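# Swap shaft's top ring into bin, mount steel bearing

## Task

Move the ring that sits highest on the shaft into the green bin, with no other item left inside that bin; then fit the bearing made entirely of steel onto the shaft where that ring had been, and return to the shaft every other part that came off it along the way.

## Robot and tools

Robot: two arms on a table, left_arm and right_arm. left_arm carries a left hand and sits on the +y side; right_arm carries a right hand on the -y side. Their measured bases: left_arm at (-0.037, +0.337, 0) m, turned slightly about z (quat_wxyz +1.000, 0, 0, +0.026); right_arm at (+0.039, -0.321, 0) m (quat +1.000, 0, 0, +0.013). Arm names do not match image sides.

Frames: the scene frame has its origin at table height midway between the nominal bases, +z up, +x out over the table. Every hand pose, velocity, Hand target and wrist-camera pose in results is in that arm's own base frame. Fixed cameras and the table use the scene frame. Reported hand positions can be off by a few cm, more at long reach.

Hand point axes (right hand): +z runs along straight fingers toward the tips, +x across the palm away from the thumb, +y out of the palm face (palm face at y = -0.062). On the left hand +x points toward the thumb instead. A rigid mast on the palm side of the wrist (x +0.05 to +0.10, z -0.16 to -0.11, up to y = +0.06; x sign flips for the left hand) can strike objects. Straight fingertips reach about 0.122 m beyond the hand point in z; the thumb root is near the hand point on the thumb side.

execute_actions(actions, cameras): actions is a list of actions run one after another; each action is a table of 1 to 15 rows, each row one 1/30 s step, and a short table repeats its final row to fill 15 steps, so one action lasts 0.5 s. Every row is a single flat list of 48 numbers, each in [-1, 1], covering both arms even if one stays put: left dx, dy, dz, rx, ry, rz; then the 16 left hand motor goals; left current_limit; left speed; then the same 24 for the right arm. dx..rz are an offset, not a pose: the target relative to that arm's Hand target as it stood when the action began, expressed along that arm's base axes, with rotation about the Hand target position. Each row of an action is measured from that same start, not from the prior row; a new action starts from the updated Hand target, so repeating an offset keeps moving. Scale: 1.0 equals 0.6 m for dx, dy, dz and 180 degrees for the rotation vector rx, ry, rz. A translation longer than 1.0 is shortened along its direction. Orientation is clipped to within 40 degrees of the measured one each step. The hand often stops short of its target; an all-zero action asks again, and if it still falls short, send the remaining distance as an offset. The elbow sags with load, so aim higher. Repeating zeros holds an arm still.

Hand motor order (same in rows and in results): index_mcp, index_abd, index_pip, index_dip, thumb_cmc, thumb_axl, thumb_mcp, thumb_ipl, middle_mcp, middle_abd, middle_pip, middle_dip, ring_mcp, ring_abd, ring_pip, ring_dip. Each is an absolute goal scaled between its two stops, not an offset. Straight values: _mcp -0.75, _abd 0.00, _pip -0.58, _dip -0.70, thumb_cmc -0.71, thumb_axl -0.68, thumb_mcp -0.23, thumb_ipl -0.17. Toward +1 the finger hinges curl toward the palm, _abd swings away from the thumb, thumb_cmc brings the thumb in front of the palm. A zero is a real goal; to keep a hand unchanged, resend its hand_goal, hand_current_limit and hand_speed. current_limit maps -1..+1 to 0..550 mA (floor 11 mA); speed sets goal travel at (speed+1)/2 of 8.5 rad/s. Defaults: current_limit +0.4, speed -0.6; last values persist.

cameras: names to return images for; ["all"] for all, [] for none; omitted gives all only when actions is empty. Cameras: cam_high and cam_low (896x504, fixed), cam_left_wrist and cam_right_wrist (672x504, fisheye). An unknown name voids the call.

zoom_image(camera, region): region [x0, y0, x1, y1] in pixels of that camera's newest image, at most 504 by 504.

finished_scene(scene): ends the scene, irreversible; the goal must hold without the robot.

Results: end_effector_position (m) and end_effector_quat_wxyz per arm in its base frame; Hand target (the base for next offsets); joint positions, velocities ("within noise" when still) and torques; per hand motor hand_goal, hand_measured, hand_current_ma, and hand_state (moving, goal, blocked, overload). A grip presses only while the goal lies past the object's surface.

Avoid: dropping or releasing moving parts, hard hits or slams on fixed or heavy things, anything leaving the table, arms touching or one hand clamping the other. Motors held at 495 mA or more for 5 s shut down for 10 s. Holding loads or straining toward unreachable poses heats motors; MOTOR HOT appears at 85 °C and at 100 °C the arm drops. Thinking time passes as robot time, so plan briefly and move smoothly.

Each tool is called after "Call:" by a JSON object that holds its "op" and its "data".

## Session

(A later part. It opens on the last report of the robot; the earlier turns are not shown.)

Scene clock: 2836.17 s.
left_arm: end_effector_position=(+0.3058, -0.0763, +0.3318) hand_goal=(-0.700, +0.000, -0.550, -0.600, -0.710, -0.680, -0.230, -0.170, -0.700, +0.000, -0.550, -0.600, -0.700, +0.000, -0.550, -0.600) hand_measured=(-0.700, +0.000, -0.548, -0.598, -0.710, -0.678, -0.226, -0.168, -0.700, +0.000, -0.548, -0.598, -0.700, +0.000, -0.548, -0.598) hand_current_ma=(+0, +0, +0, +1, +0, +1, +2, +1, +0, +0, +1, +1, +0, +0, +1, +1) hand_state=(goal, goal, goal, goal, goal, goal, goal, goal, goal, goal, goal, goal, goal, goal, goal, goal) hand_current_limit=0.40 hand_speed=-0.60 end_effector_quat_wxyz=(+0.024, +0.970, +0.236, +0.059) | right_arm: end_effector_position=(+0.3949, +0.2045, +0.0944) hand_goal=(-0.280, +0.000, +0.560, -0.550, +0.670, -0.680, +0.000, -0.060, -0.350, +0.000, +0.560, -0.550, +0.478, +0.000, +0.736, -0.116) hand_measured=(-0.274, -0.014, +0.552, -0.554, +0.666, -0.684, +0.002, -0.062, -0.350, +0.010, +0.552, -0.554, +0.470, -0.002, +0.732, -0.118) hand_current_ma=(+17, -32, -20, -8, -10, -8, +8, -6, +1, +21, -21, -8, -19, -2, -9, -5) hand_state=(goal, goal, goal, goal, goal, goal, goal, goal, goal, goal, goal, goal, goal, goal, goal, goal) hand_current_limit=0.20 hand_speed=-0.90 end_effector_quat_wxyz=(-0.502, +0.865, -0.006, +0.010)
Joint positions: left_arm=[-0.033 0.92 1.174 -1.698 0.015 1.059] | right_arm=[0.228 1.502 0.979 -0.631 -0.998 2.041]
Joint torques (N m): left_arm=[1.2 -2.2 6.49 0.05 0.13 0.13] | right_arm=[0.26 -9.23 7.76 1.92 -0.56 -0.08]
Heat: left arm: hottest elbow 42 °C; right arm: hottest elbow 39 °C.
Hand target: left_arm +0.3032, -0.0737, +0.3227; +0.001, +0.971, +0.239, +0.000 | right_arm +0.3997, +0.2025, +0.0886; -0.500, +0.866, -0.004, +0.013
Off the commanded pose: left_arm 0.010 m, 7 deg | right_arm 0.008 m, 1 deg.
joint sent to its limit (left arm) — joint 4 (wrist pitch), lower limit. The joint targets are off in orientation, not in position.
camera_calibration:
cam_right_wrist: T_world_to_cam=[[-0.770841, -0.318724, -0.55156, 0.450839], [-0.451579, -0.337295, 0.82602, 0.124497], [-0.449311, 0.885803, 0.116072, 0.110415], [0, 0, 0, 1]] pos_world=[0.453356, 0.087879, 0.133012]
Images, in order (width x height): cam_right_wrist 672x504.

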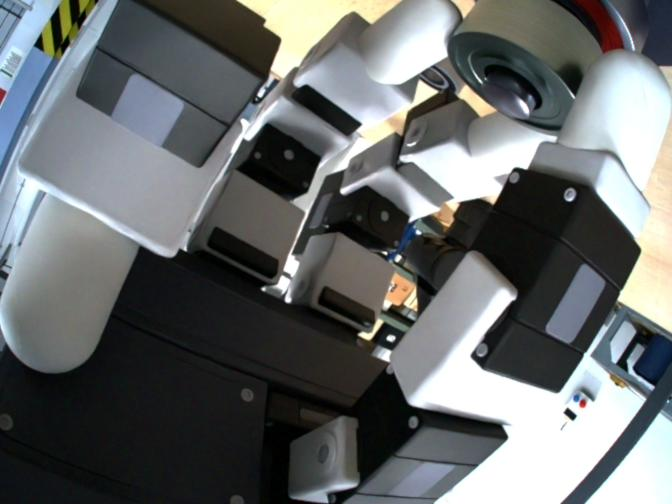

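Call:
{"op": "execute_actions", "data": {"actions": [[[0,0,0,0,0,0,-0.7,0,-0.55,-0.6,-0.71,-0.68,-0.23,-0.17,-0.7,0,-0.55,-0.6,-0.7,0,-0.55,-0.6,0.4,-0.6,0,0,0,0,0,0,-0.40,0,0.56,-0.55,0.67,-0.68,-0.1,-0.06,-0.46,0,0.56,-0.55,0.479,0,0.737,-0.116,0.2,-0.85]],[[0,0,0,0,0,0,-0.7,0,-0.55,-0.6,-0.71,-0.68,-0.23,-0.17,-0.7,0,-0.55,-0.6,-0.7,0,-0.55,-0.6,0.4,-0.6,0,0,0,0,0,0,-0.5,0,0.56,-0.55,0.67,-0.68,-0.2,-0.06,-0.56,0,0.56,-0.55,0.479,0,0.737,-0.116,0.2,-0.85]]], "cameras": ["cam_right_wrist"]}}

Call:
{"op": "zoom_image", "data": {"camera": "cam_right_wrist", "region": [400, 0, 672, 160]}}

Scene clock: 2847.83 s.
left_arm: end_effector_position=(+0.3058, -0.0763, +0.3318) hand_goal=(-0.700, +0.000, -0.550, -0.600, -0.710, -0.680, -0.230, -0.170, -0.700, +0.000, -0.550, -0.600, -0.700, +0.000, -0.550, -0.600) hand_measured=(-0.700, +0.000, -0.548, -0.598, -0.710, -0.678, -0.226, -0.168, -0.700, +0.000, -0.548, -0.598, -0.700, +0.000, -0.548, -0.598) hand_current_ma=(+0, +0, +0, +1, +0, +1, +2, +1, +0, +0, +1, +1, +0, +0, +1, +1) hand_state=(goal, goal, goal, goal, goal, goal, goal, goal, goal, goal, goal, goal, goal, goal, goal, goal) hand_current_limit=0.40 hand_speed=-0.60 end_effector_quat_wxyz=(+0.024, +0.970, +0.236, +0.059) | right_arm: end_effector_position=(+0.3950, +0.2043, +0.0941) hand_goal=(-0.500, +0.000, +0.560, -0.550, +0.670, -0.680, -0.200, -0.060, -0.560, +0.000, +0.560, -0.550, +0.478, +0.000, +0.736, -0.116) hand_measured=(-0.488, -0.004, +0.554, -0.554, +0.666, -0.682, -0.194, -0.062, -0.548, +0.004, +0.554, -0.554, +0.470, -0.002, +0.732, -0.118) hand_current_ma=(+33, -6, -15, -7, -10, -7, +17, -5, +35, +6, -13, -8, -19, -2, -9, -5) hand_state=(goal, goal, goal, goal, goal, goal, goal, goal, goal, goal, goal, goal, goal, goal, goal, goal) hand_current_limit=0.20 hand_speed=-0.85 end_effector_quat_wxyz=(-0.502, +0.865, -0.006, +0.010)
Joint positions: left_arm=[-0.033 0.92 1.174 -1.698 0.015 1.059] | right_arm=[0.228 1.502 0.979 -0.631 -0.997 2.041]
Joint torques (N m): left_arm=[1.26 -2.2 6.49 0.05 0.13 0.13] | right_arm=[0.26 -9.29 7.77 1.91 -0.61 -0.08]
Heat: left arm: hottest elbow 42 °C; right arm: hottest elbow 39 °C.
Hand target: left_arm +0.3032, -0.0737, +0.3227; +0.001, +0.971, +0.239, +0.000 | right_arm +0.3997, +0.2024, +0.0885; -0.500, +0.866, -0.004, +0.013
Off the commanded pose: left_arm 0.010 m, 7 deg | right_arm 0.007 m, 0 deg.
joint sent to its limit (left arm) — joint 4 (wrist pitch), lower limit. The joint targets are off in orientation, not in position.
camera_calibration:
cam_right_wrist: T_world_to_cam=[[-0.771025, -0.319039, -0.551122, 0.450717], [-0.45165, -0.33614, 0.826451, 0.124468], [-0.448924, 0.886129, 0.115078, 0.110544], [0, 0, 0, 1]] pos_world=[0.453356, 0.0876789, 0.132813]
Images, in order (width x height): cam_right_wrist 672x504.

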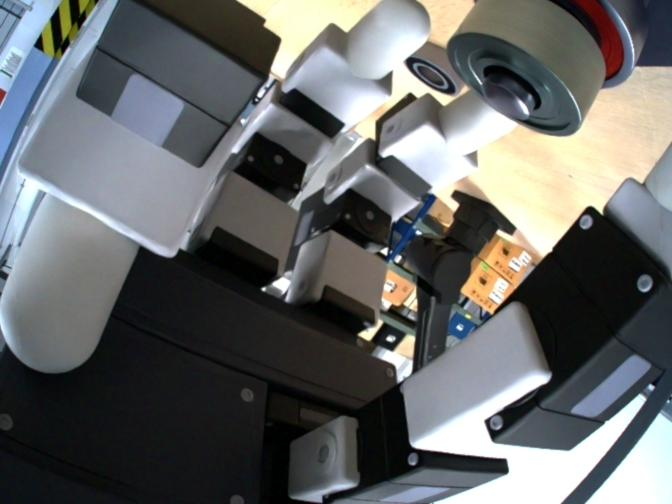

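Scaled by 1.853 from the camera's 672x504 image, which has a finer 960x720 frame.

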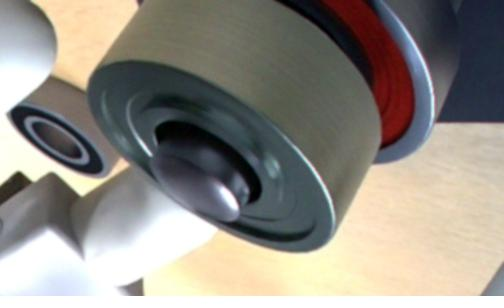

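Call:
{"op": "execute_actions", "data": {"actions": [[[0,0,0,0,0,0,-0.7,0,-0.55,-0.6,-0.71,-0.68,-0.23,-0.17,-0.7,0,-0.55,-0.6,-0.7,0,-0.55,-0.6,0.4,-0.6,0,0,0.04,0,0,0,-0.55,0,0.56,-0.55,0.67,-0.68,-0.26,-0.06,-0.61,0,0.56,-0.55,0.479,0,0.737,-0.116,0.2,-0.8],[0,0,0,0,0,0,-0.7,0,-0.55,-0.6,-0.71,-0.68,-0.23,-0.17,-0.7,0,-0.55,-0.6,-0.7,0,-0.55,-0.6,0.4,-0.6,0,0,0.09,0,0,0,-0.55,0,0.56,-0.55,0.67,-0.68,-0.26,-0.06,-0.61,0,0.56,-0.55,0.479,0,0.737,-0.116,0.2,-0.8]],[[0,0,0,0,0,0,-0.7,0,-0.55,-0.6,-0.71,-0.68,-0.23,-0.17,-0.7,0,-0.55,-0.6,-0.7,0,-0.55,-0.6,0.4,-0.6,0,0,0.02,0,0,0,-0.55,0,0.56,-0.55,0.67,-0.68,-0.26,-0.06,-0.61,0,0.56,-0.55,0.479,0,0.737,-0.116,0.2,-0.8]]], "cameras": ["cam_right_wrist","cam_low"]}}

Call:
{"op": "zoom_image", "data": {"camera": "cam_low", "region": [385, 205, 445, 275]}}

Call:
{"op": "zoom_image", "data": {"camera": "cam_right_wrist", "region": [400, 0, 672, 160]}}

Scene clock: 2867.53 s.
left_arm: end_effector_position=(+0.3058, -0.0763, +0.3318) hand_goal=(-0.700, +0.000, -0.550, -0.600, -0.710, -0.680, -0.230, -0.170, -0.700, +0.000, -0.550, -0.600, -0.700, +0.000, -0.550, -0.600) hand_measured=(-0.700, +0.000, -0.548, -0.598, -0.710, -0.678, -0.226, -0.168, -0.700, +0.000, -0.548, -0.598, -0.700, +0.000, -0.548, -0.598) hand_current_ma=(+0, +0, +0, +1, +0, +1, +2, +1, +0, +0, +1, +1, +0, +0, +1, +1) hand_state=(goal, goal, goal, goal, goal, goal, goal, goal, goal, goal, goal, goal, goal, goal, goal, goal) hand_current_limit=0.40 hand_speed=-0.60 end_effector_quat_wxyz=(+0.024, +0.970, +0.236, +0.059) | right_arm: end_effector_position=(+0.3827, +0.2012, +0.1332) hand_goal=(-0.550, +0.000, +0.560, -0.550, +0.670, -0.680, -0.260, -0.060, -0.610, +0.000, +0.560, -0.550, +0.478, +0.000, +0.736, -0.116) hand_measured=(-0.538, -0.002, +0.554, -0.554, +0.668, -0.682, -0.254, -0.062, -0.598, +0.002, +0.556, -0.554, +0.470, -0.002, +0.732, -0.118) hand_current_ma=(+34, -5, -14, -7, -6, -7, +19, -4, +35, +5, -11, -8, -19, -2, -9, -5) hand_state=(goal, goal, goal, goal, goal, goal, goal, goal, goal, goal, goal, goal, goal, goal, goal, goal) hand_current_limit=0.20 hand_speed=-0.80 end_effector_quat_wxyz=(-0.496, +0.868, -0.019, -0.011)
Joint positions: left_arm=[-0.033 0.92 1.174 -1.698 0.015 1.059] | right_arm=[0.228 1.449 1.04 -0.798 -0.995 2.041]
Joint torques (N m): left_arm=[1.2 -2.2 6.49 0.05 0.13 0.13] | right_arm=[0.26 -11.11 11.15 1.06 -0.67 -0.05]
Heat: left arm: hottest elbow 42 °C; right arm: hottest elbow 39 °C.
Hand target: left_arm +0.3032, -0.0737, +0.3227; +0.001, +0.971, +0.239, +0.000 | right_arm +0.3997, +0.2025, +0.1546; -0.500, +0.866, -0.004, +0.013
Off the commanded pose: left_arm 0.010 m, 7 deg | right_arm 0.027 m, 3 deg.
joint sent to its limit (left arm) — joint 4 (wrist pitch), lower limit. The joint targets are off in orientation, not in position.
camera_calibration:
cam_right_wrist: T_world_to_cam=[[-0.797766, -0.325701, -0.507432, 0.467571], [-0.409554, -0.324943, 0.852454, 0.0637334], [-0.442532, 0.88788, 0.125836, 0.0990265], [0, 0, 0, 1]] pos_world=[0.442937, 0.0850746, 0.17047]
Images, in order (width x height): cam_low 896x504, cam_right_wrist 672x504.

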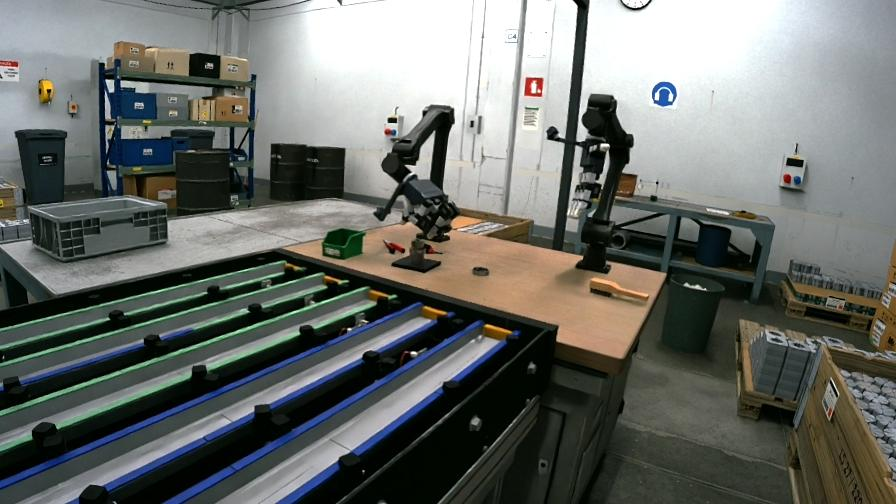

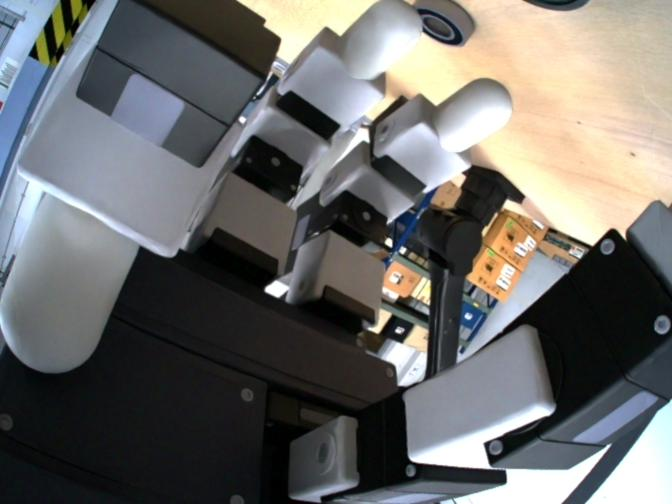

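Scaled by 7.200.

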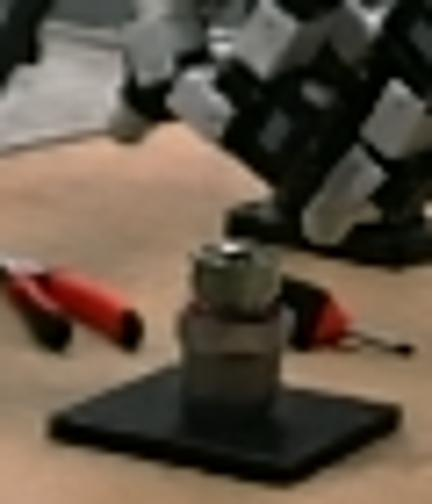

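Scaled by 1.853 from the camera's 672x504 image, which has a finer 960x720 frame.

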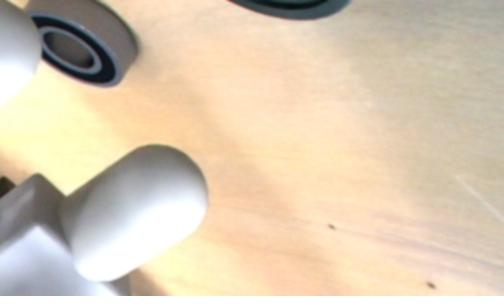

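Call:
{"op": "execute_actions", "data": {"actions": [[[0,0,0,0,0,0,-0.7,0,-0.55,-0.6,-0.71,-0.68,-0.23,-0.17,-0.7,0,-0.55,-0.6,-0.7,0,-0.55,-0.6,0.4,-0.6,0.02,-0.08,-0.0,0,0,0,-0.55,0,0.56,-0.55,0.67,-0.68,-0.26,-0.06,-0.61,0,0.56,-0.55,0.479,0,0.737,-0.116,0.2,-0.8],[0,0,0,0,0,0,-0.7,0,-0.55,-0.6,-0.71,-0.68,-0.23,-0.17,-0.7,0,-0.55,-0.6,-0.7,0,-0.55,-0.6,0.4,-0.6,0.05,-0.17,-0.05,0,0,0,-0.55,0,0.56,-0.55,0.67,-0.68,-0.26,-0.06,-0.61,0,0.56,-0.55,0.479,0,0.737,-0.116,0.2,-0.8]],[[0,0,0,0,0,0,-0.7,0,-0.55,-0.6,-0.71,-0.68,-0.23,-0.17,-0.7,0,-0.55,-0.6,-0.7,0,-0.55,-0.6,0.4,-0.6,0,0,0,0,0,0,-0.55,0,0.56,-0.55,0.67,-0.68,-0.26,-0.06,-0.61,0,0.56,-0.55,0.479,0,0.737,-0.116,0.2,-0.8]]], "cameras": ["cam_right_wrist","cam_high"]}}

Call:
{"op": "zoom_image", "data": {"camera": "cam_high", "region": [450, 130, 530, 225]}}

Call:
{"op": "zoom_image", "data": {"camera": "cam_right_wrist", "region": [300, 0, 600, 200]}}

Scene clock: 2896.40 s.
left_arm: end_effector_position=(+0.3058, -0.0763, +0.3318) hand_goal=(-0.700, +0.000, -0.550, -0.600, -0.710, -0.680, -0.230, -0.170, -0.700, +0.000, -0.550, -0.600, -0.700, +0.000, -0.550, -0.600) hand_measured=(-0.700, +0.000, -0.548, -0.598, -0.710, -0.678, -0.226, -0.168, -0.700, +0.000, -0.548, -0.598, -0.700, +0.000, -0.548, -0.598) hand_current_ma=(+0, +0, +0, +1, +0, +1, +2, +1, +0, +0, +1, +1, +0, +0, +1, +1) hand_state=(goal, goal, goal, goal, goal, goal, goal, goal, goal, goal, goal, goal, goal, goal, goal, goal) hand_current_limit=0.40 hand_speed=-0.60 end_effector_quat_wxyz=(+0.024, +0.970, +0.236, +0.059) | right_arm: end_effector_position=(+0.4145, +0.0978, +0.1166) hand_goal=(-0.550, +0.000, +0.560, -0.550, +0.670, -0.680, -0.260, -0.060, -0.610, +0.000, +0.560, -0.550, +0.478, +0.000, +0.736, -0.116) hand_measured=(-0.542, -0.002, +0.556, -0.554, +0.668, -0.682, -0.256, -0.062, -0.602, +0.002, +0.556, -0.554, +0.470, -0.002, +0.732, -0.118) hand_current_ma=(+19, -5, -11, -7, -5, -7, +13, -3, +21, +5, -8, -7, -19, -2, -9, -5) hand_state=(goal, goal, goal, goal, goal, goal, goal, goal, goal, goal, goal, goal, goal, goal, goal, goal) hand_current_limit=0.20 hand_speed=-0.80 end_effector_quat_wxyz=(-0.498, +0.867, -0.018, +0.004)
Joint positions: left_arm=[-0.033 0.92 1.174 -1.698 0.015 1.059] | right_arm=[-0.022 1.564 1.136 -1.133 -1.044 1.595]
Joint torques (N m): left_arm=[1.26 -2.26 6.49 0.05 0.14 0.13] | right_arm=[1.26 -9.93 10.45 0.39 -0.94 -0.08]
Heat: left arm: hottest elbow 42 °C; right arm: hottest elbow 41 °C.
Hand target: left_arm +0.3032, -0.0737, +0.3227; +0.001, +0.971, +0.239, +0.000 | right_arm +0.4298, +0.1005, +0.1247; -0.500, +0.866, -0.004, +0.013
Off the commanded pose: left_arm 0.010 m, 7 deg | right_arm 0.017 m, 2 deg.
joint sent to its limit (left arm) — joint 4 (wrist pitch), lower limit. The joint targets are off in orientation, not in position.
camera_calibration:
cam_right_wrist: T_world_to_cam=[[-0.787546, -0.312241, -0.531297, 0.448066], [-0.437331, -0.324242, 0.838814, 0.0703377], [-0.434181, 0.892957, 0.118803, 0.203841], [0, 0, 0, 1]] pos_world=[0.472138, -0.0193107, 0.154839]
Images, in order (width x height): cam_high 896x504, cam_right_wrist 672x504.

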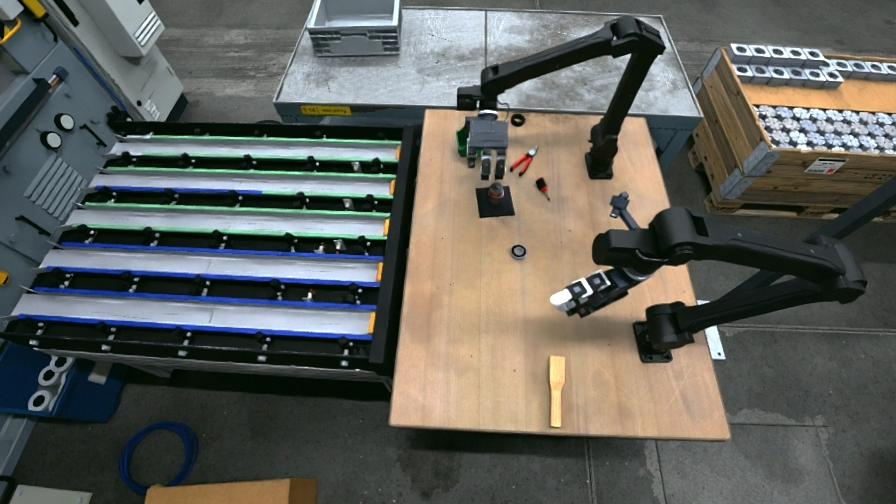

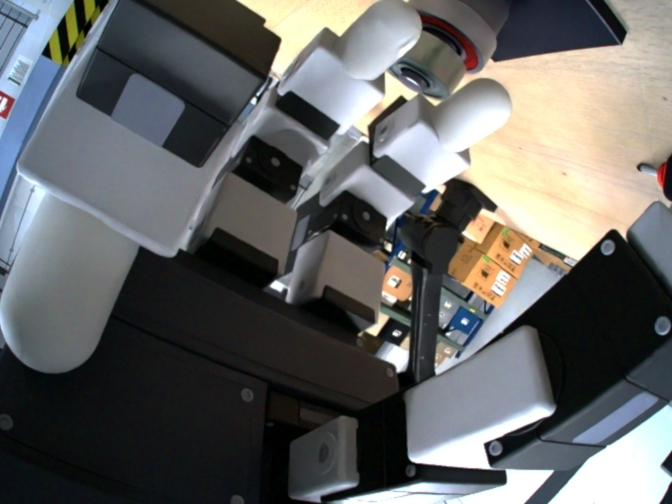

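Scaled by 5.305.

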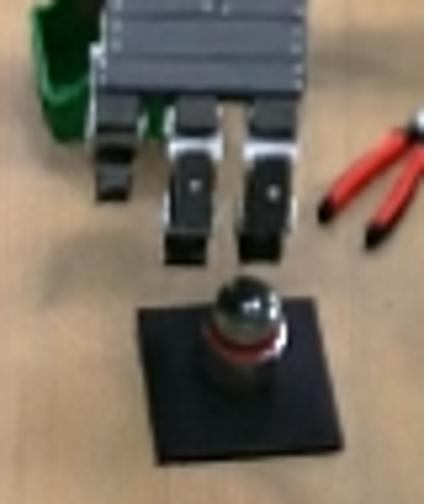

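Scaled by 1.680 from the camera's 672x504 image, which has a finer 960x720 frame.

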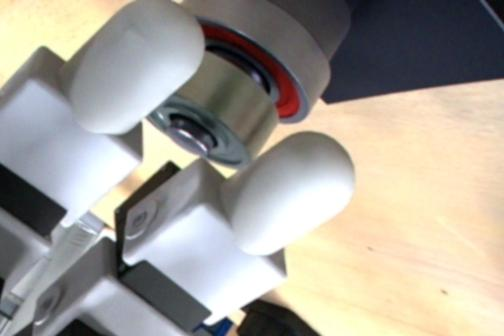

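Call:
{"op": "execute_actions", "data": {"actions": [[[0,0,0,0,0,0,-0.7,0,-0.55,-0.6,-0.71,-0.68,-0.23,-0.17,-0.7,0,-0.55,-0.6,-0.7,0,-0.55,-0.6,0.4,-0.6,0.05,0,-0.0,0,0,0,-0.6,0,0.56,-0.55,0.67,-0.68,-0.26,-0.06,-0.65,0,0.56,-0.55,0.479,0,0.737,-0.116,0.2,-0.8],[0,0,0,0,0,0,-0.7,0,-0.55,-0.6,-0.71,-0.68,-0.23,-0.17,-0.7,0,-0.55,-0.6,-0.7,0,-0.55,-0.6,0.4,-0.6,0.12,0,0,0,0,0,-0.7,0,0.2,-0.55,0.67,-0.68,-0.26,-0.06,-0.7,0,0.2,-0.55,0.479,0,0.737,-0.116,0.2,-0.5]],[[0,0,0,0,0,0,-0.7,0,-0.55,-0.6,-0.71,-0.68,-0.23,-0.17,-0.7,0,-0.55,-0.6,-0.7,0,-0.55,-0.6,0.4,-0.6,0,0,-0.01,0,0,0,-0.7,0,0.2,-0.55,0.67,-0.68,-0.26,-0.06,-0.7,0,0.2,-0.55,0.479,0,0.737,-0.116,0.2,-0.5]]], "cameras": ["cam_right_wrist"]}}

Call:
{"op": "zoom_image", "data": {"camera": "cam_right_wrist", "region": [440, 0, 660, 150]}}

Scene clock: 2917.07 s.
left_arm: end_effector_position=(+0.3058, -0.0763, +0.3318) hand_goal=(-0.700, +0.000, -0.550, -0.600, -0.710, -0.680, -0.230, -0.170, -0.700, +0.000, -0.550, -0.600, -0.700, +0.000, -0.550, -0.600) hand_measured=(-0.700, +0.000, -0.548, -0.598, -0.710, -0.678, -0.226, -0.168, -0.700, +0.000, -0.548, -0.598, -0.700, +0.000, -0.548, -0.598) hand_current_ma=(+0, +0, +0, +1, +0, +1, +2, +1, +0, +0, +1, +1, +0, +0, +1, +1) hand_state=(goal, goal, goal, goal, goal, goal, goal, goal, goal, goal, goal, goal, goal, goal, goal, goal) hand_current_limit=0.40 hand_speed=-0.60 end_effector_quat_wxyz=(+0.024, +0.970, +0.236, +0.059) | right_arm: end_effector_position=(+0.4868, +0.0963, +0.1124) hand_goal=(-0.700, +0.000, +0.200, -0.550, +0.670, -0.680, -0.260, -0.060, -0.700, +0.000, +0.200, -0.550, +0.478, +0.000, +0.736, -0.116) hand_measured=(-0.686, -0.002, +0.204, -0.552, +0.668, -0.682, -0.256, -0.062, -0.686, +0.002, +0.204, -0.554, +0.470, -0.002, +0.732, -0.118) hand_current_ma=(+45, -4, +8, -6, -3, -7, +13, -3, +43, +4, +7, -7, -19, -2, -9, -5) hand_state=(goal, goal, goal, goal, goal, goal, goal, goal, goal, goal, goal, goal, goal, goal, goal, goal) hand_current_limit=0.20 hand_speed=-0.50 end_effector_quat_wxyz=(-0.499, +0.867, -0.017, +0.005)
Joint positions: left_arm=[-0.033 0.92 1.174 -1.698 0.015 1.059] | right_arm=[-0.022 1.742 1.352 -1.169 -1.044 1.594]
Joint torques (N m): left_arm=[1.2 -2.2 6.5 0.03 0.13 0.12] | right_arm=[1.44 -12.51 10.56 0.57 -0.95 -0.05]
Heat: left arm: hottest elbow 42 °C; right arm: hottest elbow 42 °C.
Hand target: left_arm +0.3032, -0.0737, +0.3227; +0.001, +0.971, +0.239, +0.000 | right_arm +0.5017, +0.1005, +0.1186; -0.500, +0.866, -0.004, +0.013
Off the commanded pose: left_arm 0.010 m, 7 deg | right_arm 0.017 m, 2 deg.
joint sent to its limit (left arm) — joint 4 (wrist pitch), lower limit. The joint targets are off in orientation, not in position.
camera_calibration:
cam_right_wrist: T_world_to_cam=[[-0.786276, -0.312345, -0.533115, 0.501939], [-0.439021, -0.324717, 0.837747, 0.105983], [-0.434777, 0.892748, 0.118191, 0.237473], [0, 0, 0, 1]] pos_world=[0.544439, -0.020811, 0.150737]
Images, in order (width x height): cam_right_wrist 672x504.

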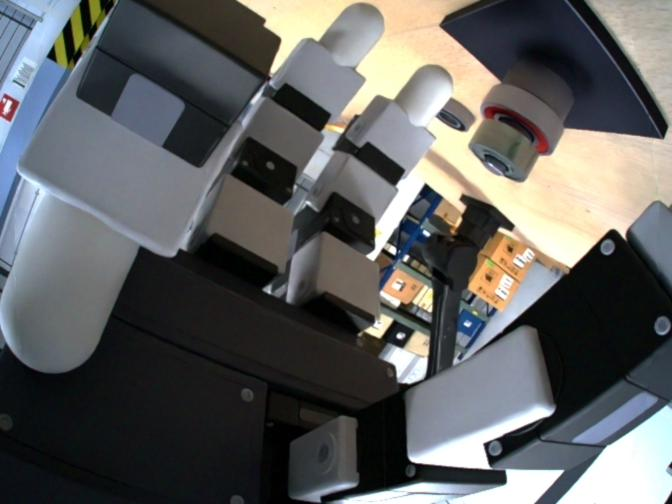

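Scaled by 2.291 from the camera's 672x504 image, which has a finer 960x720 frame.

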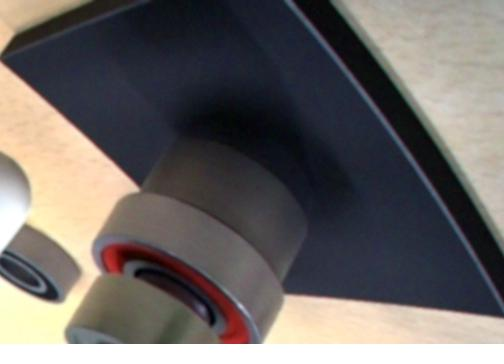

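Call:
{"op": "zoom_image", "data": {"camera": "cam_right_wrist", "region": [440, 60, 600, 200]}}

Scaled by 3.150 from the camera's 672x504 image, which has a finer 960x720 frame.

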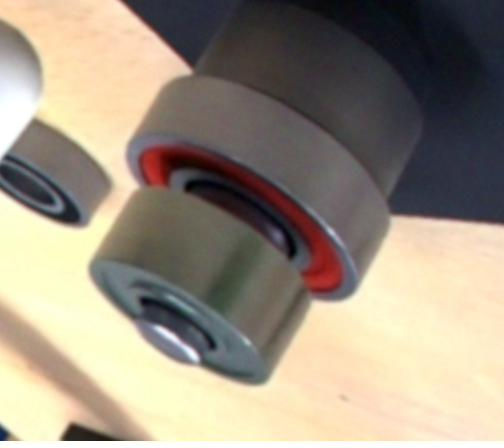

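Call:
{"op": "execute_actions", "data": {"actions": [[[0,0,0,0,0,0,-0.7,0,-0.55,-0.6,-0.71,-0.68,-0.23,-0.17,-0.7,0,-0.55,-0.6,-0.7,0,-0.55,-0.6,0.4,-0.6,0,0,0,0,0,0,-0.9,0,-0.4,-0.6,0.0,-0.68,-0.23,-0.1,-0.9,0,-0.4,-0.6,0.479,0,0.737,-0.116,0.3,-0.2]],[[0,0,0,0,0,0,-0.7,0,-0.55,-0.6,-0.71,-0.68,-0.23,-0.17,-0.7,0,-0.55,-0.6,-0.7,0,-0.55,-0.6,0.4,-0.6,0,0,-0.05,0,0,0,-0.9,0,-0.5,-0.6,-0.5,-0.68,-0.23,-0.1,-0.9,0,-0.5,-0.6,0.479,0,0.737,-0.116,0.3,-0.2],[0,0,0,0,0,0,-0.7,0,-0.55,-0.6,-0.71,-0.68,-0.23,-0.17,-0.7,0,-0.55,-0.6,-0.7,0,-0.55,-0.6,0.4,-0.6,0,0,-0.12,0,0,0,-0.9,0,-0.5,-0.6,-0.5,-0.68,-0.23,-0.1,-0.9,0,-0.5,-0.6,0.479,0,0.737,-0.116,0.3,-0.2]],[[0,0,0,0,0,0,-0.7,0,-0.55,-0.6,-0.71,-0.68,-0.23,-0.17,-0.7,0,-0.55,-0.6,-0.7,0,-0.55,-0.6,0.4,-0.6,0,0,0,0,0,0,-0.9,0,-0.5,-0.6,-0.5,-0.68,-0.23,-0.1,-0.9,0,-0.5,-0.6,0.479,0,0.737,-0.116,0.3,-0.2]]], "cameras": ["cam_right_wrist"]}}

Call:
{"op": "zoom_image", "data": {"camera": "cam_right_wrist", "region": [380, 120, 580, 300]}}

Scene clock: 2973.17 s.
left_arm: end_effector_position=(+0.3058, -0.0763, +0.3318) hand_goal=(-0.700, +0.000, -0.550, -0.600, -0.710, -0.680, -0.230, -0.170, -0.700, +0.000, -0.550, -0.600, -0.700, +0.000, -0.550, -0.600) hand_measured=(-0.700, +0.000, -0.548, -0.598, -0.710, -0.678, -0.226, -0.168, -0.700, +0.000, -0.548, -0.598, -0.700, +0.000, -0.548, -0.598) hand_current_ma=(+0, +0, +0, +1, +0, +1, +2, +1, +0, +0, +1, +1, +0, +0, +1, +1) hand_state=(goal, goal, goal, goal, goal, goal, goal, goal, goal, goal, goal, goal, goal, goal, goal, goal) hand_current_limit=0.40 hand_speed=-0.60 end_effector_quat_wxyz=(+0.024, +0.970, +0.236, +0.059) | right_arm: end_effector_position=(+0.4954, +0.0965, +0.0448) hand_goal=(-0.900, +0.000, -0.500, -0.600, -0.500, -0.680, -0.230, -0.100, -0.900, +0.000, -0.500, -0.600, +0.478, +0.000, +0.736, -0.116) hand_measured=(-0.882, -0.002, -0.492, -0.598, -0.482, -0.682, -0.230, -0.098, -0.882, +0.002, -0.492, -0.598, +0.470, -0.002, +0.732, -0.118) hand_current_ma=(+58, -4, +20, +6, +53, -7, +0, +8, +55, +4, +18, +7, -19, -2, -9, -5) hand_state=(goal, goal, goal, goal, goal, goal, goal, goal, goal, goal, goal, goal, goal, goal, goal, goal) hand_current_limit=0.30 hand_speed=-0.20 end_effector_quat_wxyz=(-0.500, +0.866, -0.014, +0.006)
Joint positions: left_arm=[-0.033 0.92 1.174 -1.698 0.015 1.059] | right_arm=[-0.022 1.841 1.295 -1.014 -1.047 1.587]
Joint torques (N m): left_arm=[1.26 -2.26 6.48 0.03 0.13 0.13] | right_arm=[1.44 -14.33 7.58 1.21 -0.89 0.07]
Heat: left arm: hottest elbow 42 °C; right arm: hottest elbow 45 °C.
Hand target: left_arm +0.3032, -0.0737, +0.3227; +0.001, +0.971, +0.239, +0.000 | right_arm +0.5016, +0.1005, +0.0465; -0.500, +0.866, -0.004, +0.013
Off the commanded pose: left_arm 0.010 m, 7 deg | right_arm 0.008 m, 1 deg.
joint sent to its limit (left arm) — joint 4 (wrist pitch), lower limit. The joint targets are off in orientation, not in position.
camera_calibration:
cam_right_wrist: T_world_to_cam=[[-0.782562, -0.313206, -0.53805, 0.471196], [-0.442088, -0.328948, 0.834477, 0.168548], [-0.438354, 0.890896, 0.118957, 0.250914], [0, 0, 0, 1]] pos_world=[0.553243, -0.020513, 0.0830296]
Images, in order (width x height): cam_right_wrist 672x504.

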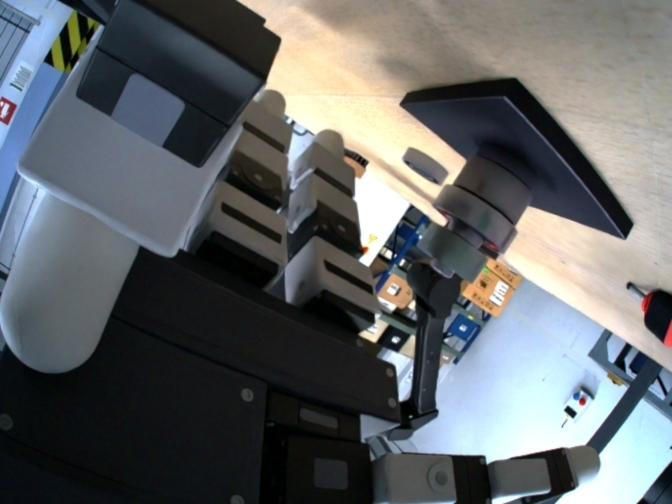

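Scaled by 2.520 from the camera's 672x504 image, which has a finer 960x720 frame.

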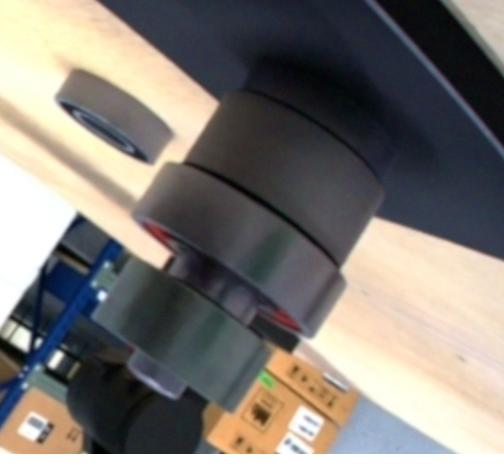

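Call:
{"op": "zoom_image", "data": {"camera": "cam_right_wrist", "region": [410, 180, 530, 290]}}

Scaled by 4.200 from the camera's 672x504 image, which has a finer 960x720 frame.

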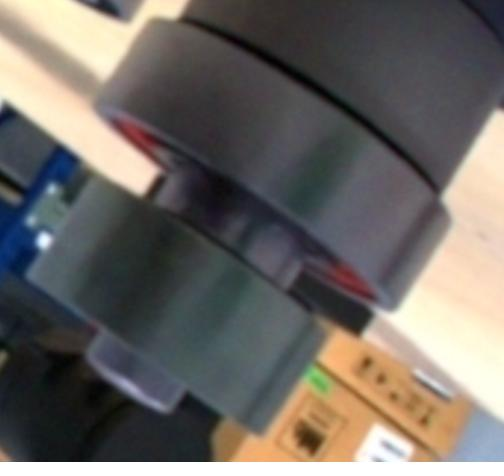

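Call:
{"op": "execute_actions", "data": {"actions": [[[0,0,0,0,0,0,-0.7,0,-0.55,-0.6,-0.71,-0.68,-0.23,-0.17,-0.7,0,-0.55,-0.6,-0.7,0,-0.55,-0.6,0.4,-0.6,0.03,-0.08,0.10,0,0,0,-0.9,0,-0.5,-0.6,-0.5,-0.68,-0.23,-0.1,-0.9,0,-0.5,-0.6,0.479,0,0.737,-0.116,0.3,-0.2]],[[0,0,0,0,0,0,-0.7,0,-0.55,-0.6,-0.71,-0.68,-0.23,-0.17,-0.7,0,-0.55,-0.6,-0.7,0,-0.55,-0.6,0.4,-0.6,-0.05,-0.10,0.15,0,0,0,-0.9,0,-0.5,-0.6,-0.5,-0.68,-0.23,-0.1,-0.9,0,-0.5,-0.6,0.479,0,0.737,-0.116,0.3,-0.2]]], "cameras": ["cam_high","cam_low","cam_right_wrist"]}}

Call:
{"op": "zoom_image", "data": {"camera": "cam_high", "region": [445, 105, 545, 225]}}

Call:
{"op": "zoom_image", "data": {"camera": "cam_low", "region": [310, 215, 510, 290]}}

Scene clock: 2999.30 s.
left_arm: end_effector_position=(+0.3058, -0.0763, +0.3318) hand_goal=(-0.700, +0.000, -0.550, -0.600, -0.710, -0.680, -0.230, -0.170, -0.700, +0.000, -0.550, -0.600, -0.700, +0.000, -0.550, -0.600) hand_measured=(-0.700, +0.000, -0.548, -0.598, -0.710, -0.678, -0.226, -0.168, -0.700, +0.000, -0.548, -0.598, -0.700, +0.000, -0.548, -0.598) hand_current_ma=(+0, +0, +0, +1, +0, +1, +2, +1, +0, +0, +1, +1, +0, +0, +1, +1) hand_state=(goal, goal, goal, goal, goal, goal, goal, goal, goal, goal, goal, goal, goal, goal, goal, goal) hand_current_limit=0.40 hand_speed=-0.60 end_effector_quat_wxyz=(+0.024, +0.970, +0.236, +0.059) | right_arm: end_effector_position=(+0.4800, -0.0042, +0.1936) hand_goal=(-0.900, +0.000, -0.500, -0.600, -0.500, -0.680, -0.230, -0.100, -0.900, +0.000, -0.500, -0.600, +0.478, +0.000, +0.736, -0.116) hand_measured=(-0.882, -0.002, -0.492, -0.598, -0.482, -0.682, -0.230, -0.098, -0.882, +0.002, -0.492, -0.598, +0.470, -0.002, +0.732, -0.118) hand_current_ma=(+58, -3, +20, +6, +52, -6, +2, +8, +55, +3, +18, +7, -19, -2, -9, -5) hand_state=(goal, goal, goal, goal, goal, goal, goal, goal, goal, goal, goal, goal, goal, goal, goal, goal) hand_current_limit=0.30 hand_speed=-0.20 end_effector_quat_wxyz=(-0.497, +0.867, -0.017, +0.017)
Joint positions: left_arm=[-0.033 0.92 1.174 -1.698 0.015 1.059] | right_arm=[-0.221 1.74 1.565 -1.675 -1.018 1.232]
Joint torques (N m): left_arm=[1.26 -2.2 6.48 0.03 0.13 0.13] | right_arm=[0.62 -12.45 9.92 -0.35 -0.74 -0.03]
Heat: left arm: hottest elbow 42 °C; right arm: hottest elbow 43 °C.
Hand target: left_arm +0.3032, -0.0737, +0.3227; +0.001, +0.971, +0.239, +0.000 | right_arm +0.4896, -0.0074, +0.1965; -0.500, +0.866, -0.004, +0.013
Off the commanded pose: left_arm 0.010 m, 7 deg | right_arm 0.011 m, 2 deg.
joint sent to its limit (left arm) — joint 4 (wrist pitch), lower limit. The joint targets are off in orientation, not in position.
joint sent to its limit (right arm) — joint 4 (wrist pitch), lower limit. The joint targets still meet the commanded pose.
camera_calibration:
cam_right_wrist: T_world_to_cam=[[-0.778863, -0.30516, -0.54795, 0.507821], [-0.459695, -0.31659, 0.829729, 0.0138191], [-0.426676, 0.898136, 0.1063, 0.31303], [0, 0, 0, 1]] pos_world=[0.535438, -0.121801, 0.23352]
Images, in order (width x height): cam_high 896x504, cam_low 896x504, cam_right_wrist 672x504.

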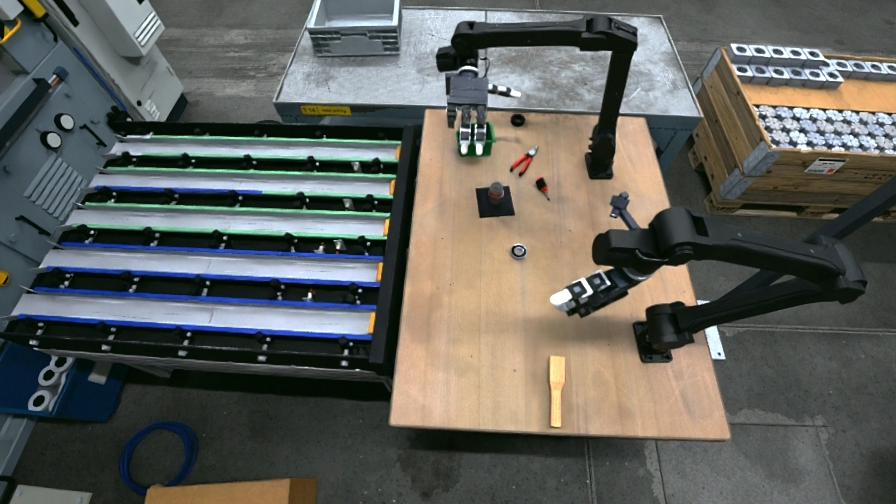

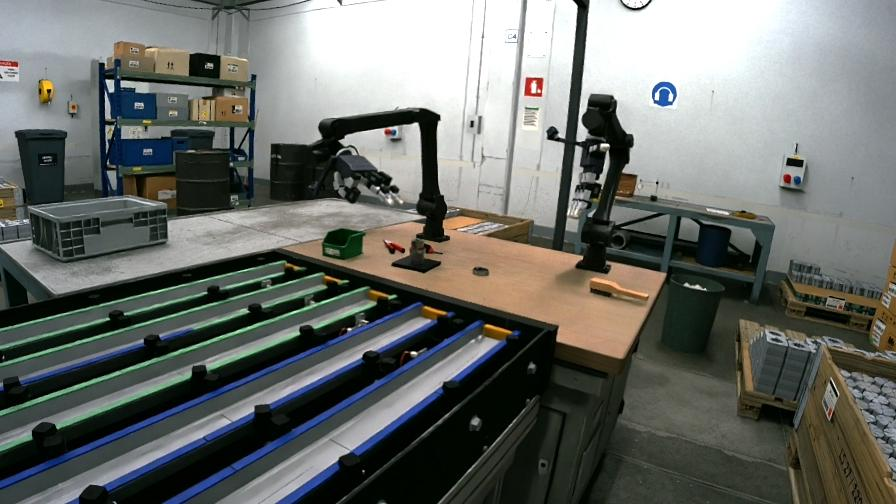

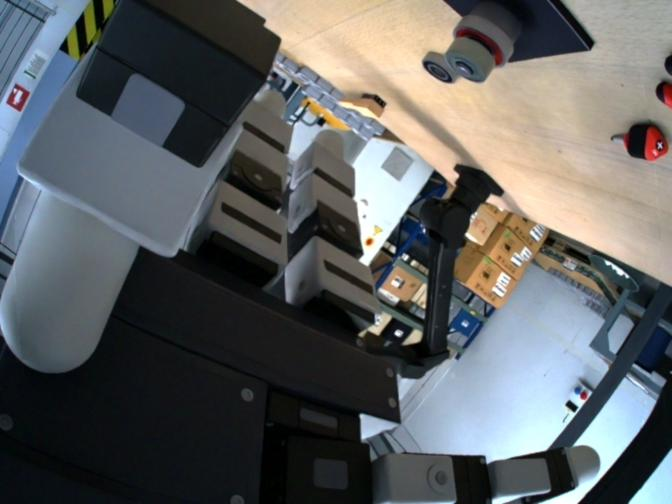

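Scaled by 4.200.

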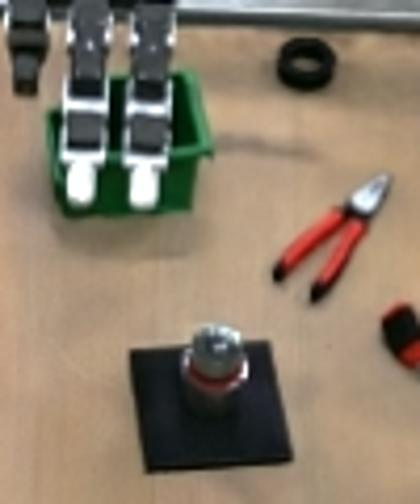

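Scaled by 2.520.

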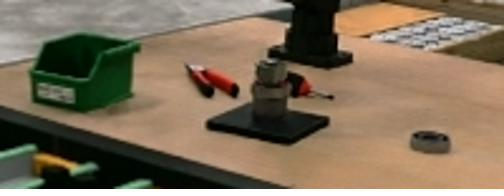

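Call:
{"op": "execute_actions", "data": {"actions": [[[0,0,0,0,0,0,-0.7,0,-0.55,-0.6,-0.71,-0.68,-0.23,-0.17,-0.7,0,-0.55,-0.6,-0.7,0,-0.55,-0.6,0.4,-0.6,-0.1,-0.02,0.03,0,0,0,-0.9,0,-0.5,-0.6,-0.5,-0.68,-0.23,-0.1,-0.9,0,-0.5,-0.6,0.479,0,0.737,-0.116,0.3,-0.2],[0,0,0,0,0,0,-0.7,0,-0.55,-0.6,-0.71,-0.68,-0.23,-0.17,-0.7,0,-0.55,-0.6,-0.7,0,-0.55,-0.6,0.4,-0.6,-0.25,-0.03,0.05,0,0,0,-0.9,0,-0.5,-0.6,-0.5,-0.68,-0.23,-0.1,-0.9,0,-0.5,-0.6,0.479,0,0.737,-0.116,0.3,-0.2]]], "cameras": ["cam_high"]}}

Call:
{"op": "zoom_image", "data": {"camera": "cam_high", "region": [445, 105, 545, 175]}}

Scene clock: 3010.57 s.
left_arm: end_effector_position=(+0.3058, -0.0763, +0.3318) hand_goal=(-0.700, +0.000, -0.550, -0.600, -0.710, -0.680, -0.230, -0.170, -0.700, +0.000, -0.550, -0.600, -0.700, +0.000, -0.550, -0.600) hand_measured=(-0.700, +0.000, -0.548, -0.598, -0.710, -0.678, -0.226, -0.168, -0.700, +0.000, -0.548, -0.598, -0.700, +0.000, -0.548, -0.598) hand_current_ma=(+0, +0, +0, +1, +0, +1, +2, +1, +0, +0, +1, +1, +0, +0, +1, +1) hand_state=(goal, goal, goal, goal, goal, goal, goal, goal, goal, goal, goal, goal, goal, goal, goal, goal) hand_current_limit=0.40 hand_speed=-0.60 end_effector_quat_wxyz=(+0.024, +0.970, +0.236, +0.059) | right_arm: end_effector_position=(+0.3405, -0.0188, +0.2272) hand_goal=(-0.900, +0.000, -0.500, -0.600, -0.500, -0.680, -0.230, -0.100, -0.900, +0.000, -0.500, -0.600, +0.478, +0.000, +0.736, -0.116) hand_measured=(-0.882, +0.000, -0.492, -0.598, -0.484, -0.682, -0.230, -0.098, -0.882, +0.002, -0.494, -0.598, +0.470, -0.002, +0.732, -0.118) hand_current_ma=(+58, -1, +20, +6, +50, -6, +2, +8, +55, +3, +17, +7, -19, -2, -9, -5) hand_state=(goal, goal, goal, goal, goal, goal, goal, goal, goal, goal, goal, goal, goal, goal, goal, goal) hand_current_limit=0.30 hand_speed=-0.20 end_effector_quat_wxyz=(-0.464, +0.883, -0.029, +0.061)
Joint positions: left_arm=[-0.033 0.92 1.174 -1.698 0.015 1.059] | right_arm=[-0.325 1.326 1.205 -1.683 -0.955 1.192]
Joint torques (N m): left_arm=[1.26 -2.2 6.49 0.05 0.14 0.13] | right_arm=[-0.62 -7.53 7.66 0.09 -0.69 0.07]
Heat: left arm: hottest elbow 42 °C; right arm: hottest elbow 43 °C.
Hand target: left_arm +0.3032, -0.0737, +0.3227; +0.001, +0.971, +0.239, +0.000 | right_arm +0.3396, -0.0254, +0.2265; -0.500, +0.866, -0.004, +0.013
Off the commanded pose: left_arm 0.010 m, 7 deg | right_arm 0.007 m, 8 deg.
joint sent to its limit (left arm) — joint 4 (wrist pitch), lower limit. The joint targets are off in orientation, not in position.
joint sent to its limit (right arm) — joint 4 (wrist pitch), lower limit. The joint targets are off in orientation, not in position.
Images, in order (width x height): cam_high 896x504.

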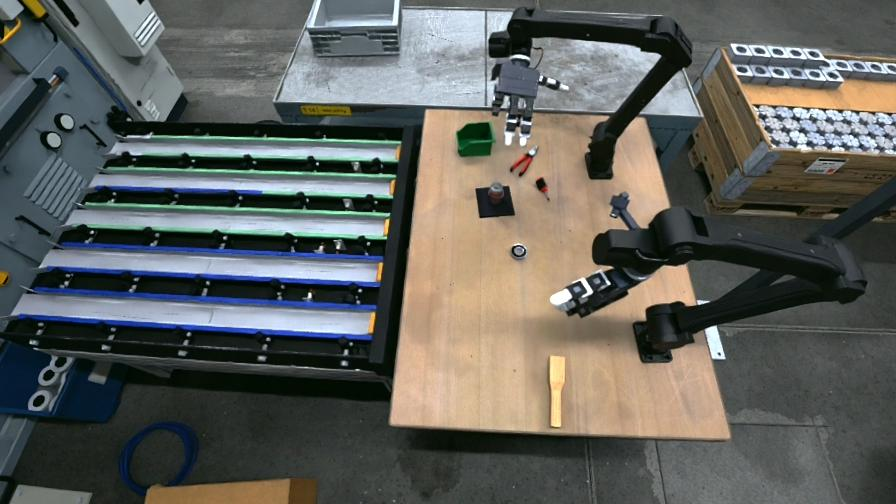

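Scaled by 5.040.

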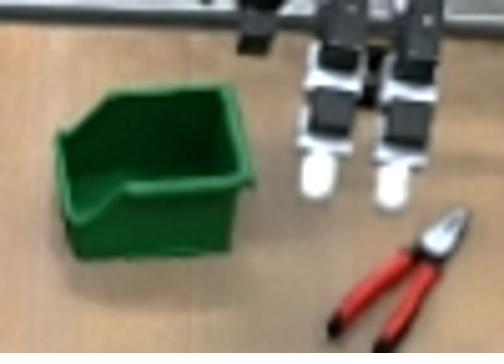

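Call:
{"op": "execute_actions", "data": {"actions": [], "cameras": ["cam_left_wrist","cam_right_wrist"]}}

Scene clock: 3025.60 s.
left_arm: end_effector_position=(+0.3058, -0.0763, +0.3318) hand_goal=(-0.700, +0.000, -0.550, -0.600, -0.710, -0.680, -0.230, -0.170, -0.700, +0.000, -0.550, -0.600, -0.700, +0.000, -0.550, -0.600) hand_measured=(-0.700, +0.000, -0.548, -0.598, -0.710, -0.678, -0.226, -0.168, -0.700, +0.000, -0.548, -0.598, -0.700, +0.000, -0.548, -0.598) hand_current_ma=(+0, +0, +0, +1, +0, +1, +2, +1, +0, +0, +1, +1, +0, +0, +1, +1) hand_state=(goal, goal, goal, goal, goal, goal, goal, goal, goal, goal, goal, goal, goal, goal, goal, goal) hand_current_limit=0.40 hand_speed=-0.60 end_effector_quat_wxyz=(+0.024, +0.970, +0.236, +0.059) | right_arm: end_effector_position=(+0.3405, -0.0188, +0.2272) hand_goal=(-0.900, +0.000, -0.500, -0.600, -0.500, -0.680, -0.230, -0.100, -0.900, +0.000, -0.500, -0.600, +0.478, +0.000, +0.736, -0.116) hand_measured=(-0.882, +0.000, -0.492, -0.598, -0.484, -0.682, -0.230, -0.098, -0.882, +0.002, -0.494, -0.598, +0.470, -0.002, +0.732, -0.118) hand_current_ma=(+58, -1, +20, +6, +50, -6, +2, +8, +55, +3, +17, +7, -19, -2, -9, -5) hand_state=(goal, goal, goal, goal, goal, goal, goal, goal, goal, goal, goal, goal, goal, goal, goal, goal) hand_current_limit=0.30 hand_speed=-0.20 end_effector_quat_wxyz=(-0.464, +0.883, -0.029, +0.061)
Joint positions: left_arm=[-0.033 0.92 1.174 -1.698 0.015 1.059] | right_arm=[-0.325 1.326 1.205 -1.683 -0.955 1.192]
Joint velocities: within noise
Joint torques (N m): left_arm=[1.2 -2.2 6.5 0.03 0.13 0.13] | right_arm=[-0.62 -7.53 7.65 0.1 -0.69 0.07]
Heat: left arm: hottest elbow 42 °C; right arm: hottest elbow 42 °C.
Hand target: left_arm +0.3032, -0.0737, +0.3227; +0.001, +0.971, +0.239, +0.000 | right_arm +0.3396, -0.0254, +0.2265; -0.500, +0.866, -0.004, +0.013
Off the commanded pose: left_arm 0.010 m, 7 deg | right_arm 0.007 m, 8 deg.
camera_calibration:
cam_left_wrist: T_world_to_cam=[[-0.961714, 0.235067, -0.14089, 0.333229], [0.0573814, 0.675414, 0.735202, -0.256225], [0.267981, 0.69897, -0.663044, 0.314161], [0, 0, 0, 1]] pos_world=[0.250984, -0.124861, 0.443629]
cam_right_wrist: T_world_to_cam=[[-0.763588, -0.295668, -0.574032, 0.413989], [-0.529294, -0.22258, 0.818722, -0.0548901], [-0.369838, 0.928999, 0.0134643, 0.265394], [0, 0, 0, 1]] pos_world=[0.385217, -0.136365, 0.279009]
Images, in order (width x height): cam_left_wrist 672x504, cam_right_wrist 672x504.

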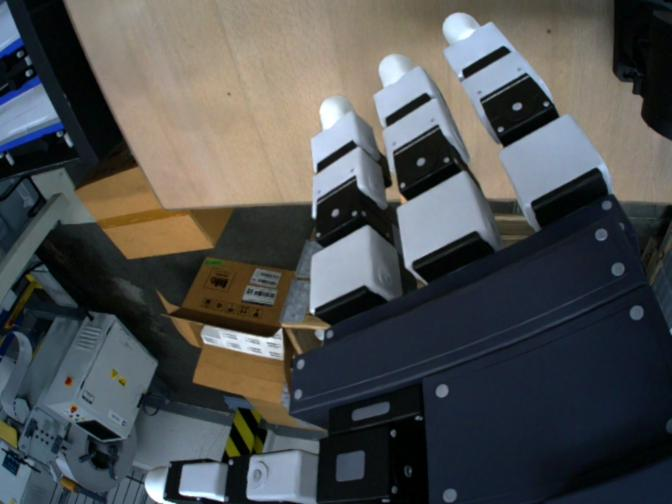

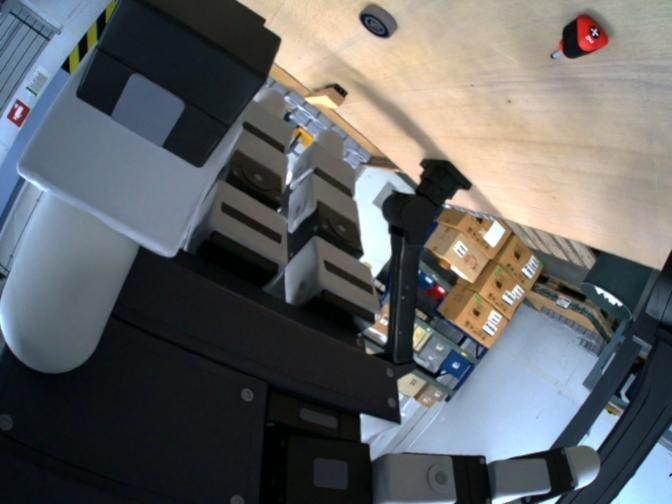

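Call:
{"op": "execute_actions", "data": {"actions": [[[0,0,0,0,0,0,-0.7,0,-0.55,-0.6,-0.71,-0.68,-0.23,-0.17,-0.7,0,-0.55,-0.6,-0.7,0,-0.55,-0.6,0.4,-0.6,0.05,-0.1,0,0,0,0,-0.7,0,0.3,-0.6,-0.5,-0.68,-0.23,-0.1,-0.7,0,0.3,-0.6,0.479,0,0.737,-0.116,0.3,-0.2],[0,0,0,0,0,0,-0.7,0,-0.55,-0.6,-0.71,-0.68,-0.23,-0.17,-0.7,0,-0.55,-0.6,-0.7,0,-0.55,-0.6,0.4,-0.6,0.1,-0.2,0,-0.1,0,0,-0.7,0,0.3,-0.6,-0.5,-0.68,-0.23,-0.1,-0.7,0,0.3,-0.6,0.479,0,0.737,-0.116,0.3,-0.2]],[[0,0,0,0,0,0,-0.7,0,-0.55,-0.6,-0.71,-0.68,-0.23,-0.17,-0.7,0,-0.55,-0.6,-0.7,0,-0.55,-0.6,0.4,-0.6,0.1,0,0,-0.1,0,0,-0.7,0,0.3,-0.6,-0.5,-0.68,-0.23,-0.1,-0.7,0,0.3,-0.6,0.479,0,0.737,-0.116,0.3,-0.2],[0,0,0,0,0,0,-0.7,0,-0.55,-0.6,-0.71,-0.68,-0.23,-0.17,-0.7,0,-0.55,-0.6,-0.7,0,-0.55,-0.6,0.4,-0.6,0.23,0,0,-0.23,0,0,-0.7,0,0.3,-0.6,-0.5,-0.68,-0.23,-0.1,-0.7,0,0.3,-0.6,0.479,0,0.737,-0.116,0.3,-0.2]],[[0,0,0,0,0,0,-0.7,0,-0.55,-0.6,-0.71,-0.68,-0.23,-0.17,-0.7,0,-0.55,-0.6,-0.7,0,-0.55,-0.6,0.4,-0.6,0,0,0,0,0,0,-0.7,0,0.3,-0.6,-0.5,-0.68,-0.23,-0.1,-0.7,0,0.3,-0.6,0.479,0,0.737,-0.116,0.3,-0.2]]], "cameras": ["cam_right_wrist"]}}

Scene clock: 3061.10 s.
left_arm: end_effector_position=(+0.3058, -0.0763, +0.3318) hand_goal=(-0.700, +0.000, -0.550, -0.600, -0.710, -0.680, -0.230, -0.170, -0.700, +0.000, -0.550, -0.600, -0.700, +0.000, -0.550, -0.600) hand_measured=(-0.700, +0.000, -0.548, -0.598, -0.710, -0.678, -0.226, -0.168, -0.700, +0.000, -0.548, -0.598, -0.700, +0.000, -0.548, -0.598) hand_current_ma=(+0, +0, +0, +1, +0, +1, +2, +1, +0, +0, +1, +1, +0, +0, +1, +1) hand_state=(goal, goal, goal, goal, goal, goal, goal, goal, goal, goal, goal, goal, goal, goal, goal, goal) hand_current_limit=0.40 hand_speed=-0.60 end_effector_quat_wxyz=(+0.024, +0.970, +0.236, +0.059) | right_arm: end_effector_position=(+0.5300, -0.1387, +0.2121) hand_goal=(-0.700, +0.000, +0.300, -0.600, -0.500, -0.680, -0.230, -0.100, -0.700, +0.000, +0.300, -0.600, +0.478, +0.000, +0.736, -0.116) hand_measured=(-0.700, +0.000, +0.296, -0.598, -0.498, -0.682, -0.228, -0.098, -0.700, +0.000, +0.296, -0.598, +0.470, -0.002, +0.734, -0.118) hand_current_ma=(+0, -1, -10, +5, +3, -6, +7, +8, -1, +0, -9, +5, -19, -2, -6, -5) hand_state=(goal, goal, goal, goal, goal, goal, goal, goal, goal, goal, goal, goal, goal, goal, goal, goal) hand_current_limit=0.30 hand_speed=-0.20 end_effector_quat_wxyz=(-0.009, +1.000, +0.015, -0.001)
Joint positions: left_arm=[-0.033 0.92 1.174 -1.698 0.015 1.059] | right_arm=[-0.101 1.796 1.734 -1.514 -0.017 1.439]
Joint torques (N m): left_arm=[1.2 -2.26 6.49 0.05 0.14 0.13] | right_arm=[-0.21 -14.92 11.19 0.31 0.25 0.19]
Heat: left arm: hottest elbow 42 °C; right arm: hottest elbow 42 °C.
Hand target: left_arm +0.3032, -0.0737, +0.3227; +0.001, +0.971, +0.239, +0.000 | right_arm +0.5376, -0.1455, +0.2266; -0.005, +1.000, +0.003, +0.013
Off the commanded pose: left_arm 0.010 m, 7 deg | right_arm 0.018 m, 2 deg.
joint sent to its limit (left arm) — joint 4 (wrist pitch), lower limit. The joint targets are off in orientation, not in position.
camera_calibration:
cam_right_wrist: T_world_to_cam=[[-0.750785, -0.66043, 0.0124325, 0.332836], [-0.449459, 0.524562, 0.723063, 0.112776], [-0.484054, 0.537277, -0.69067, 0.602645], [0, 0, 0, 1]] pos_world=[0.592289, -0.16313, 0.330546]
Images, in order (width x height): cam_right_wrist 672x504.

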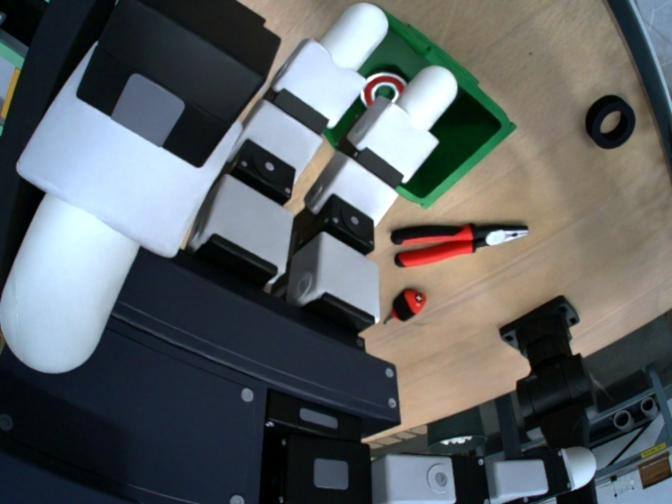

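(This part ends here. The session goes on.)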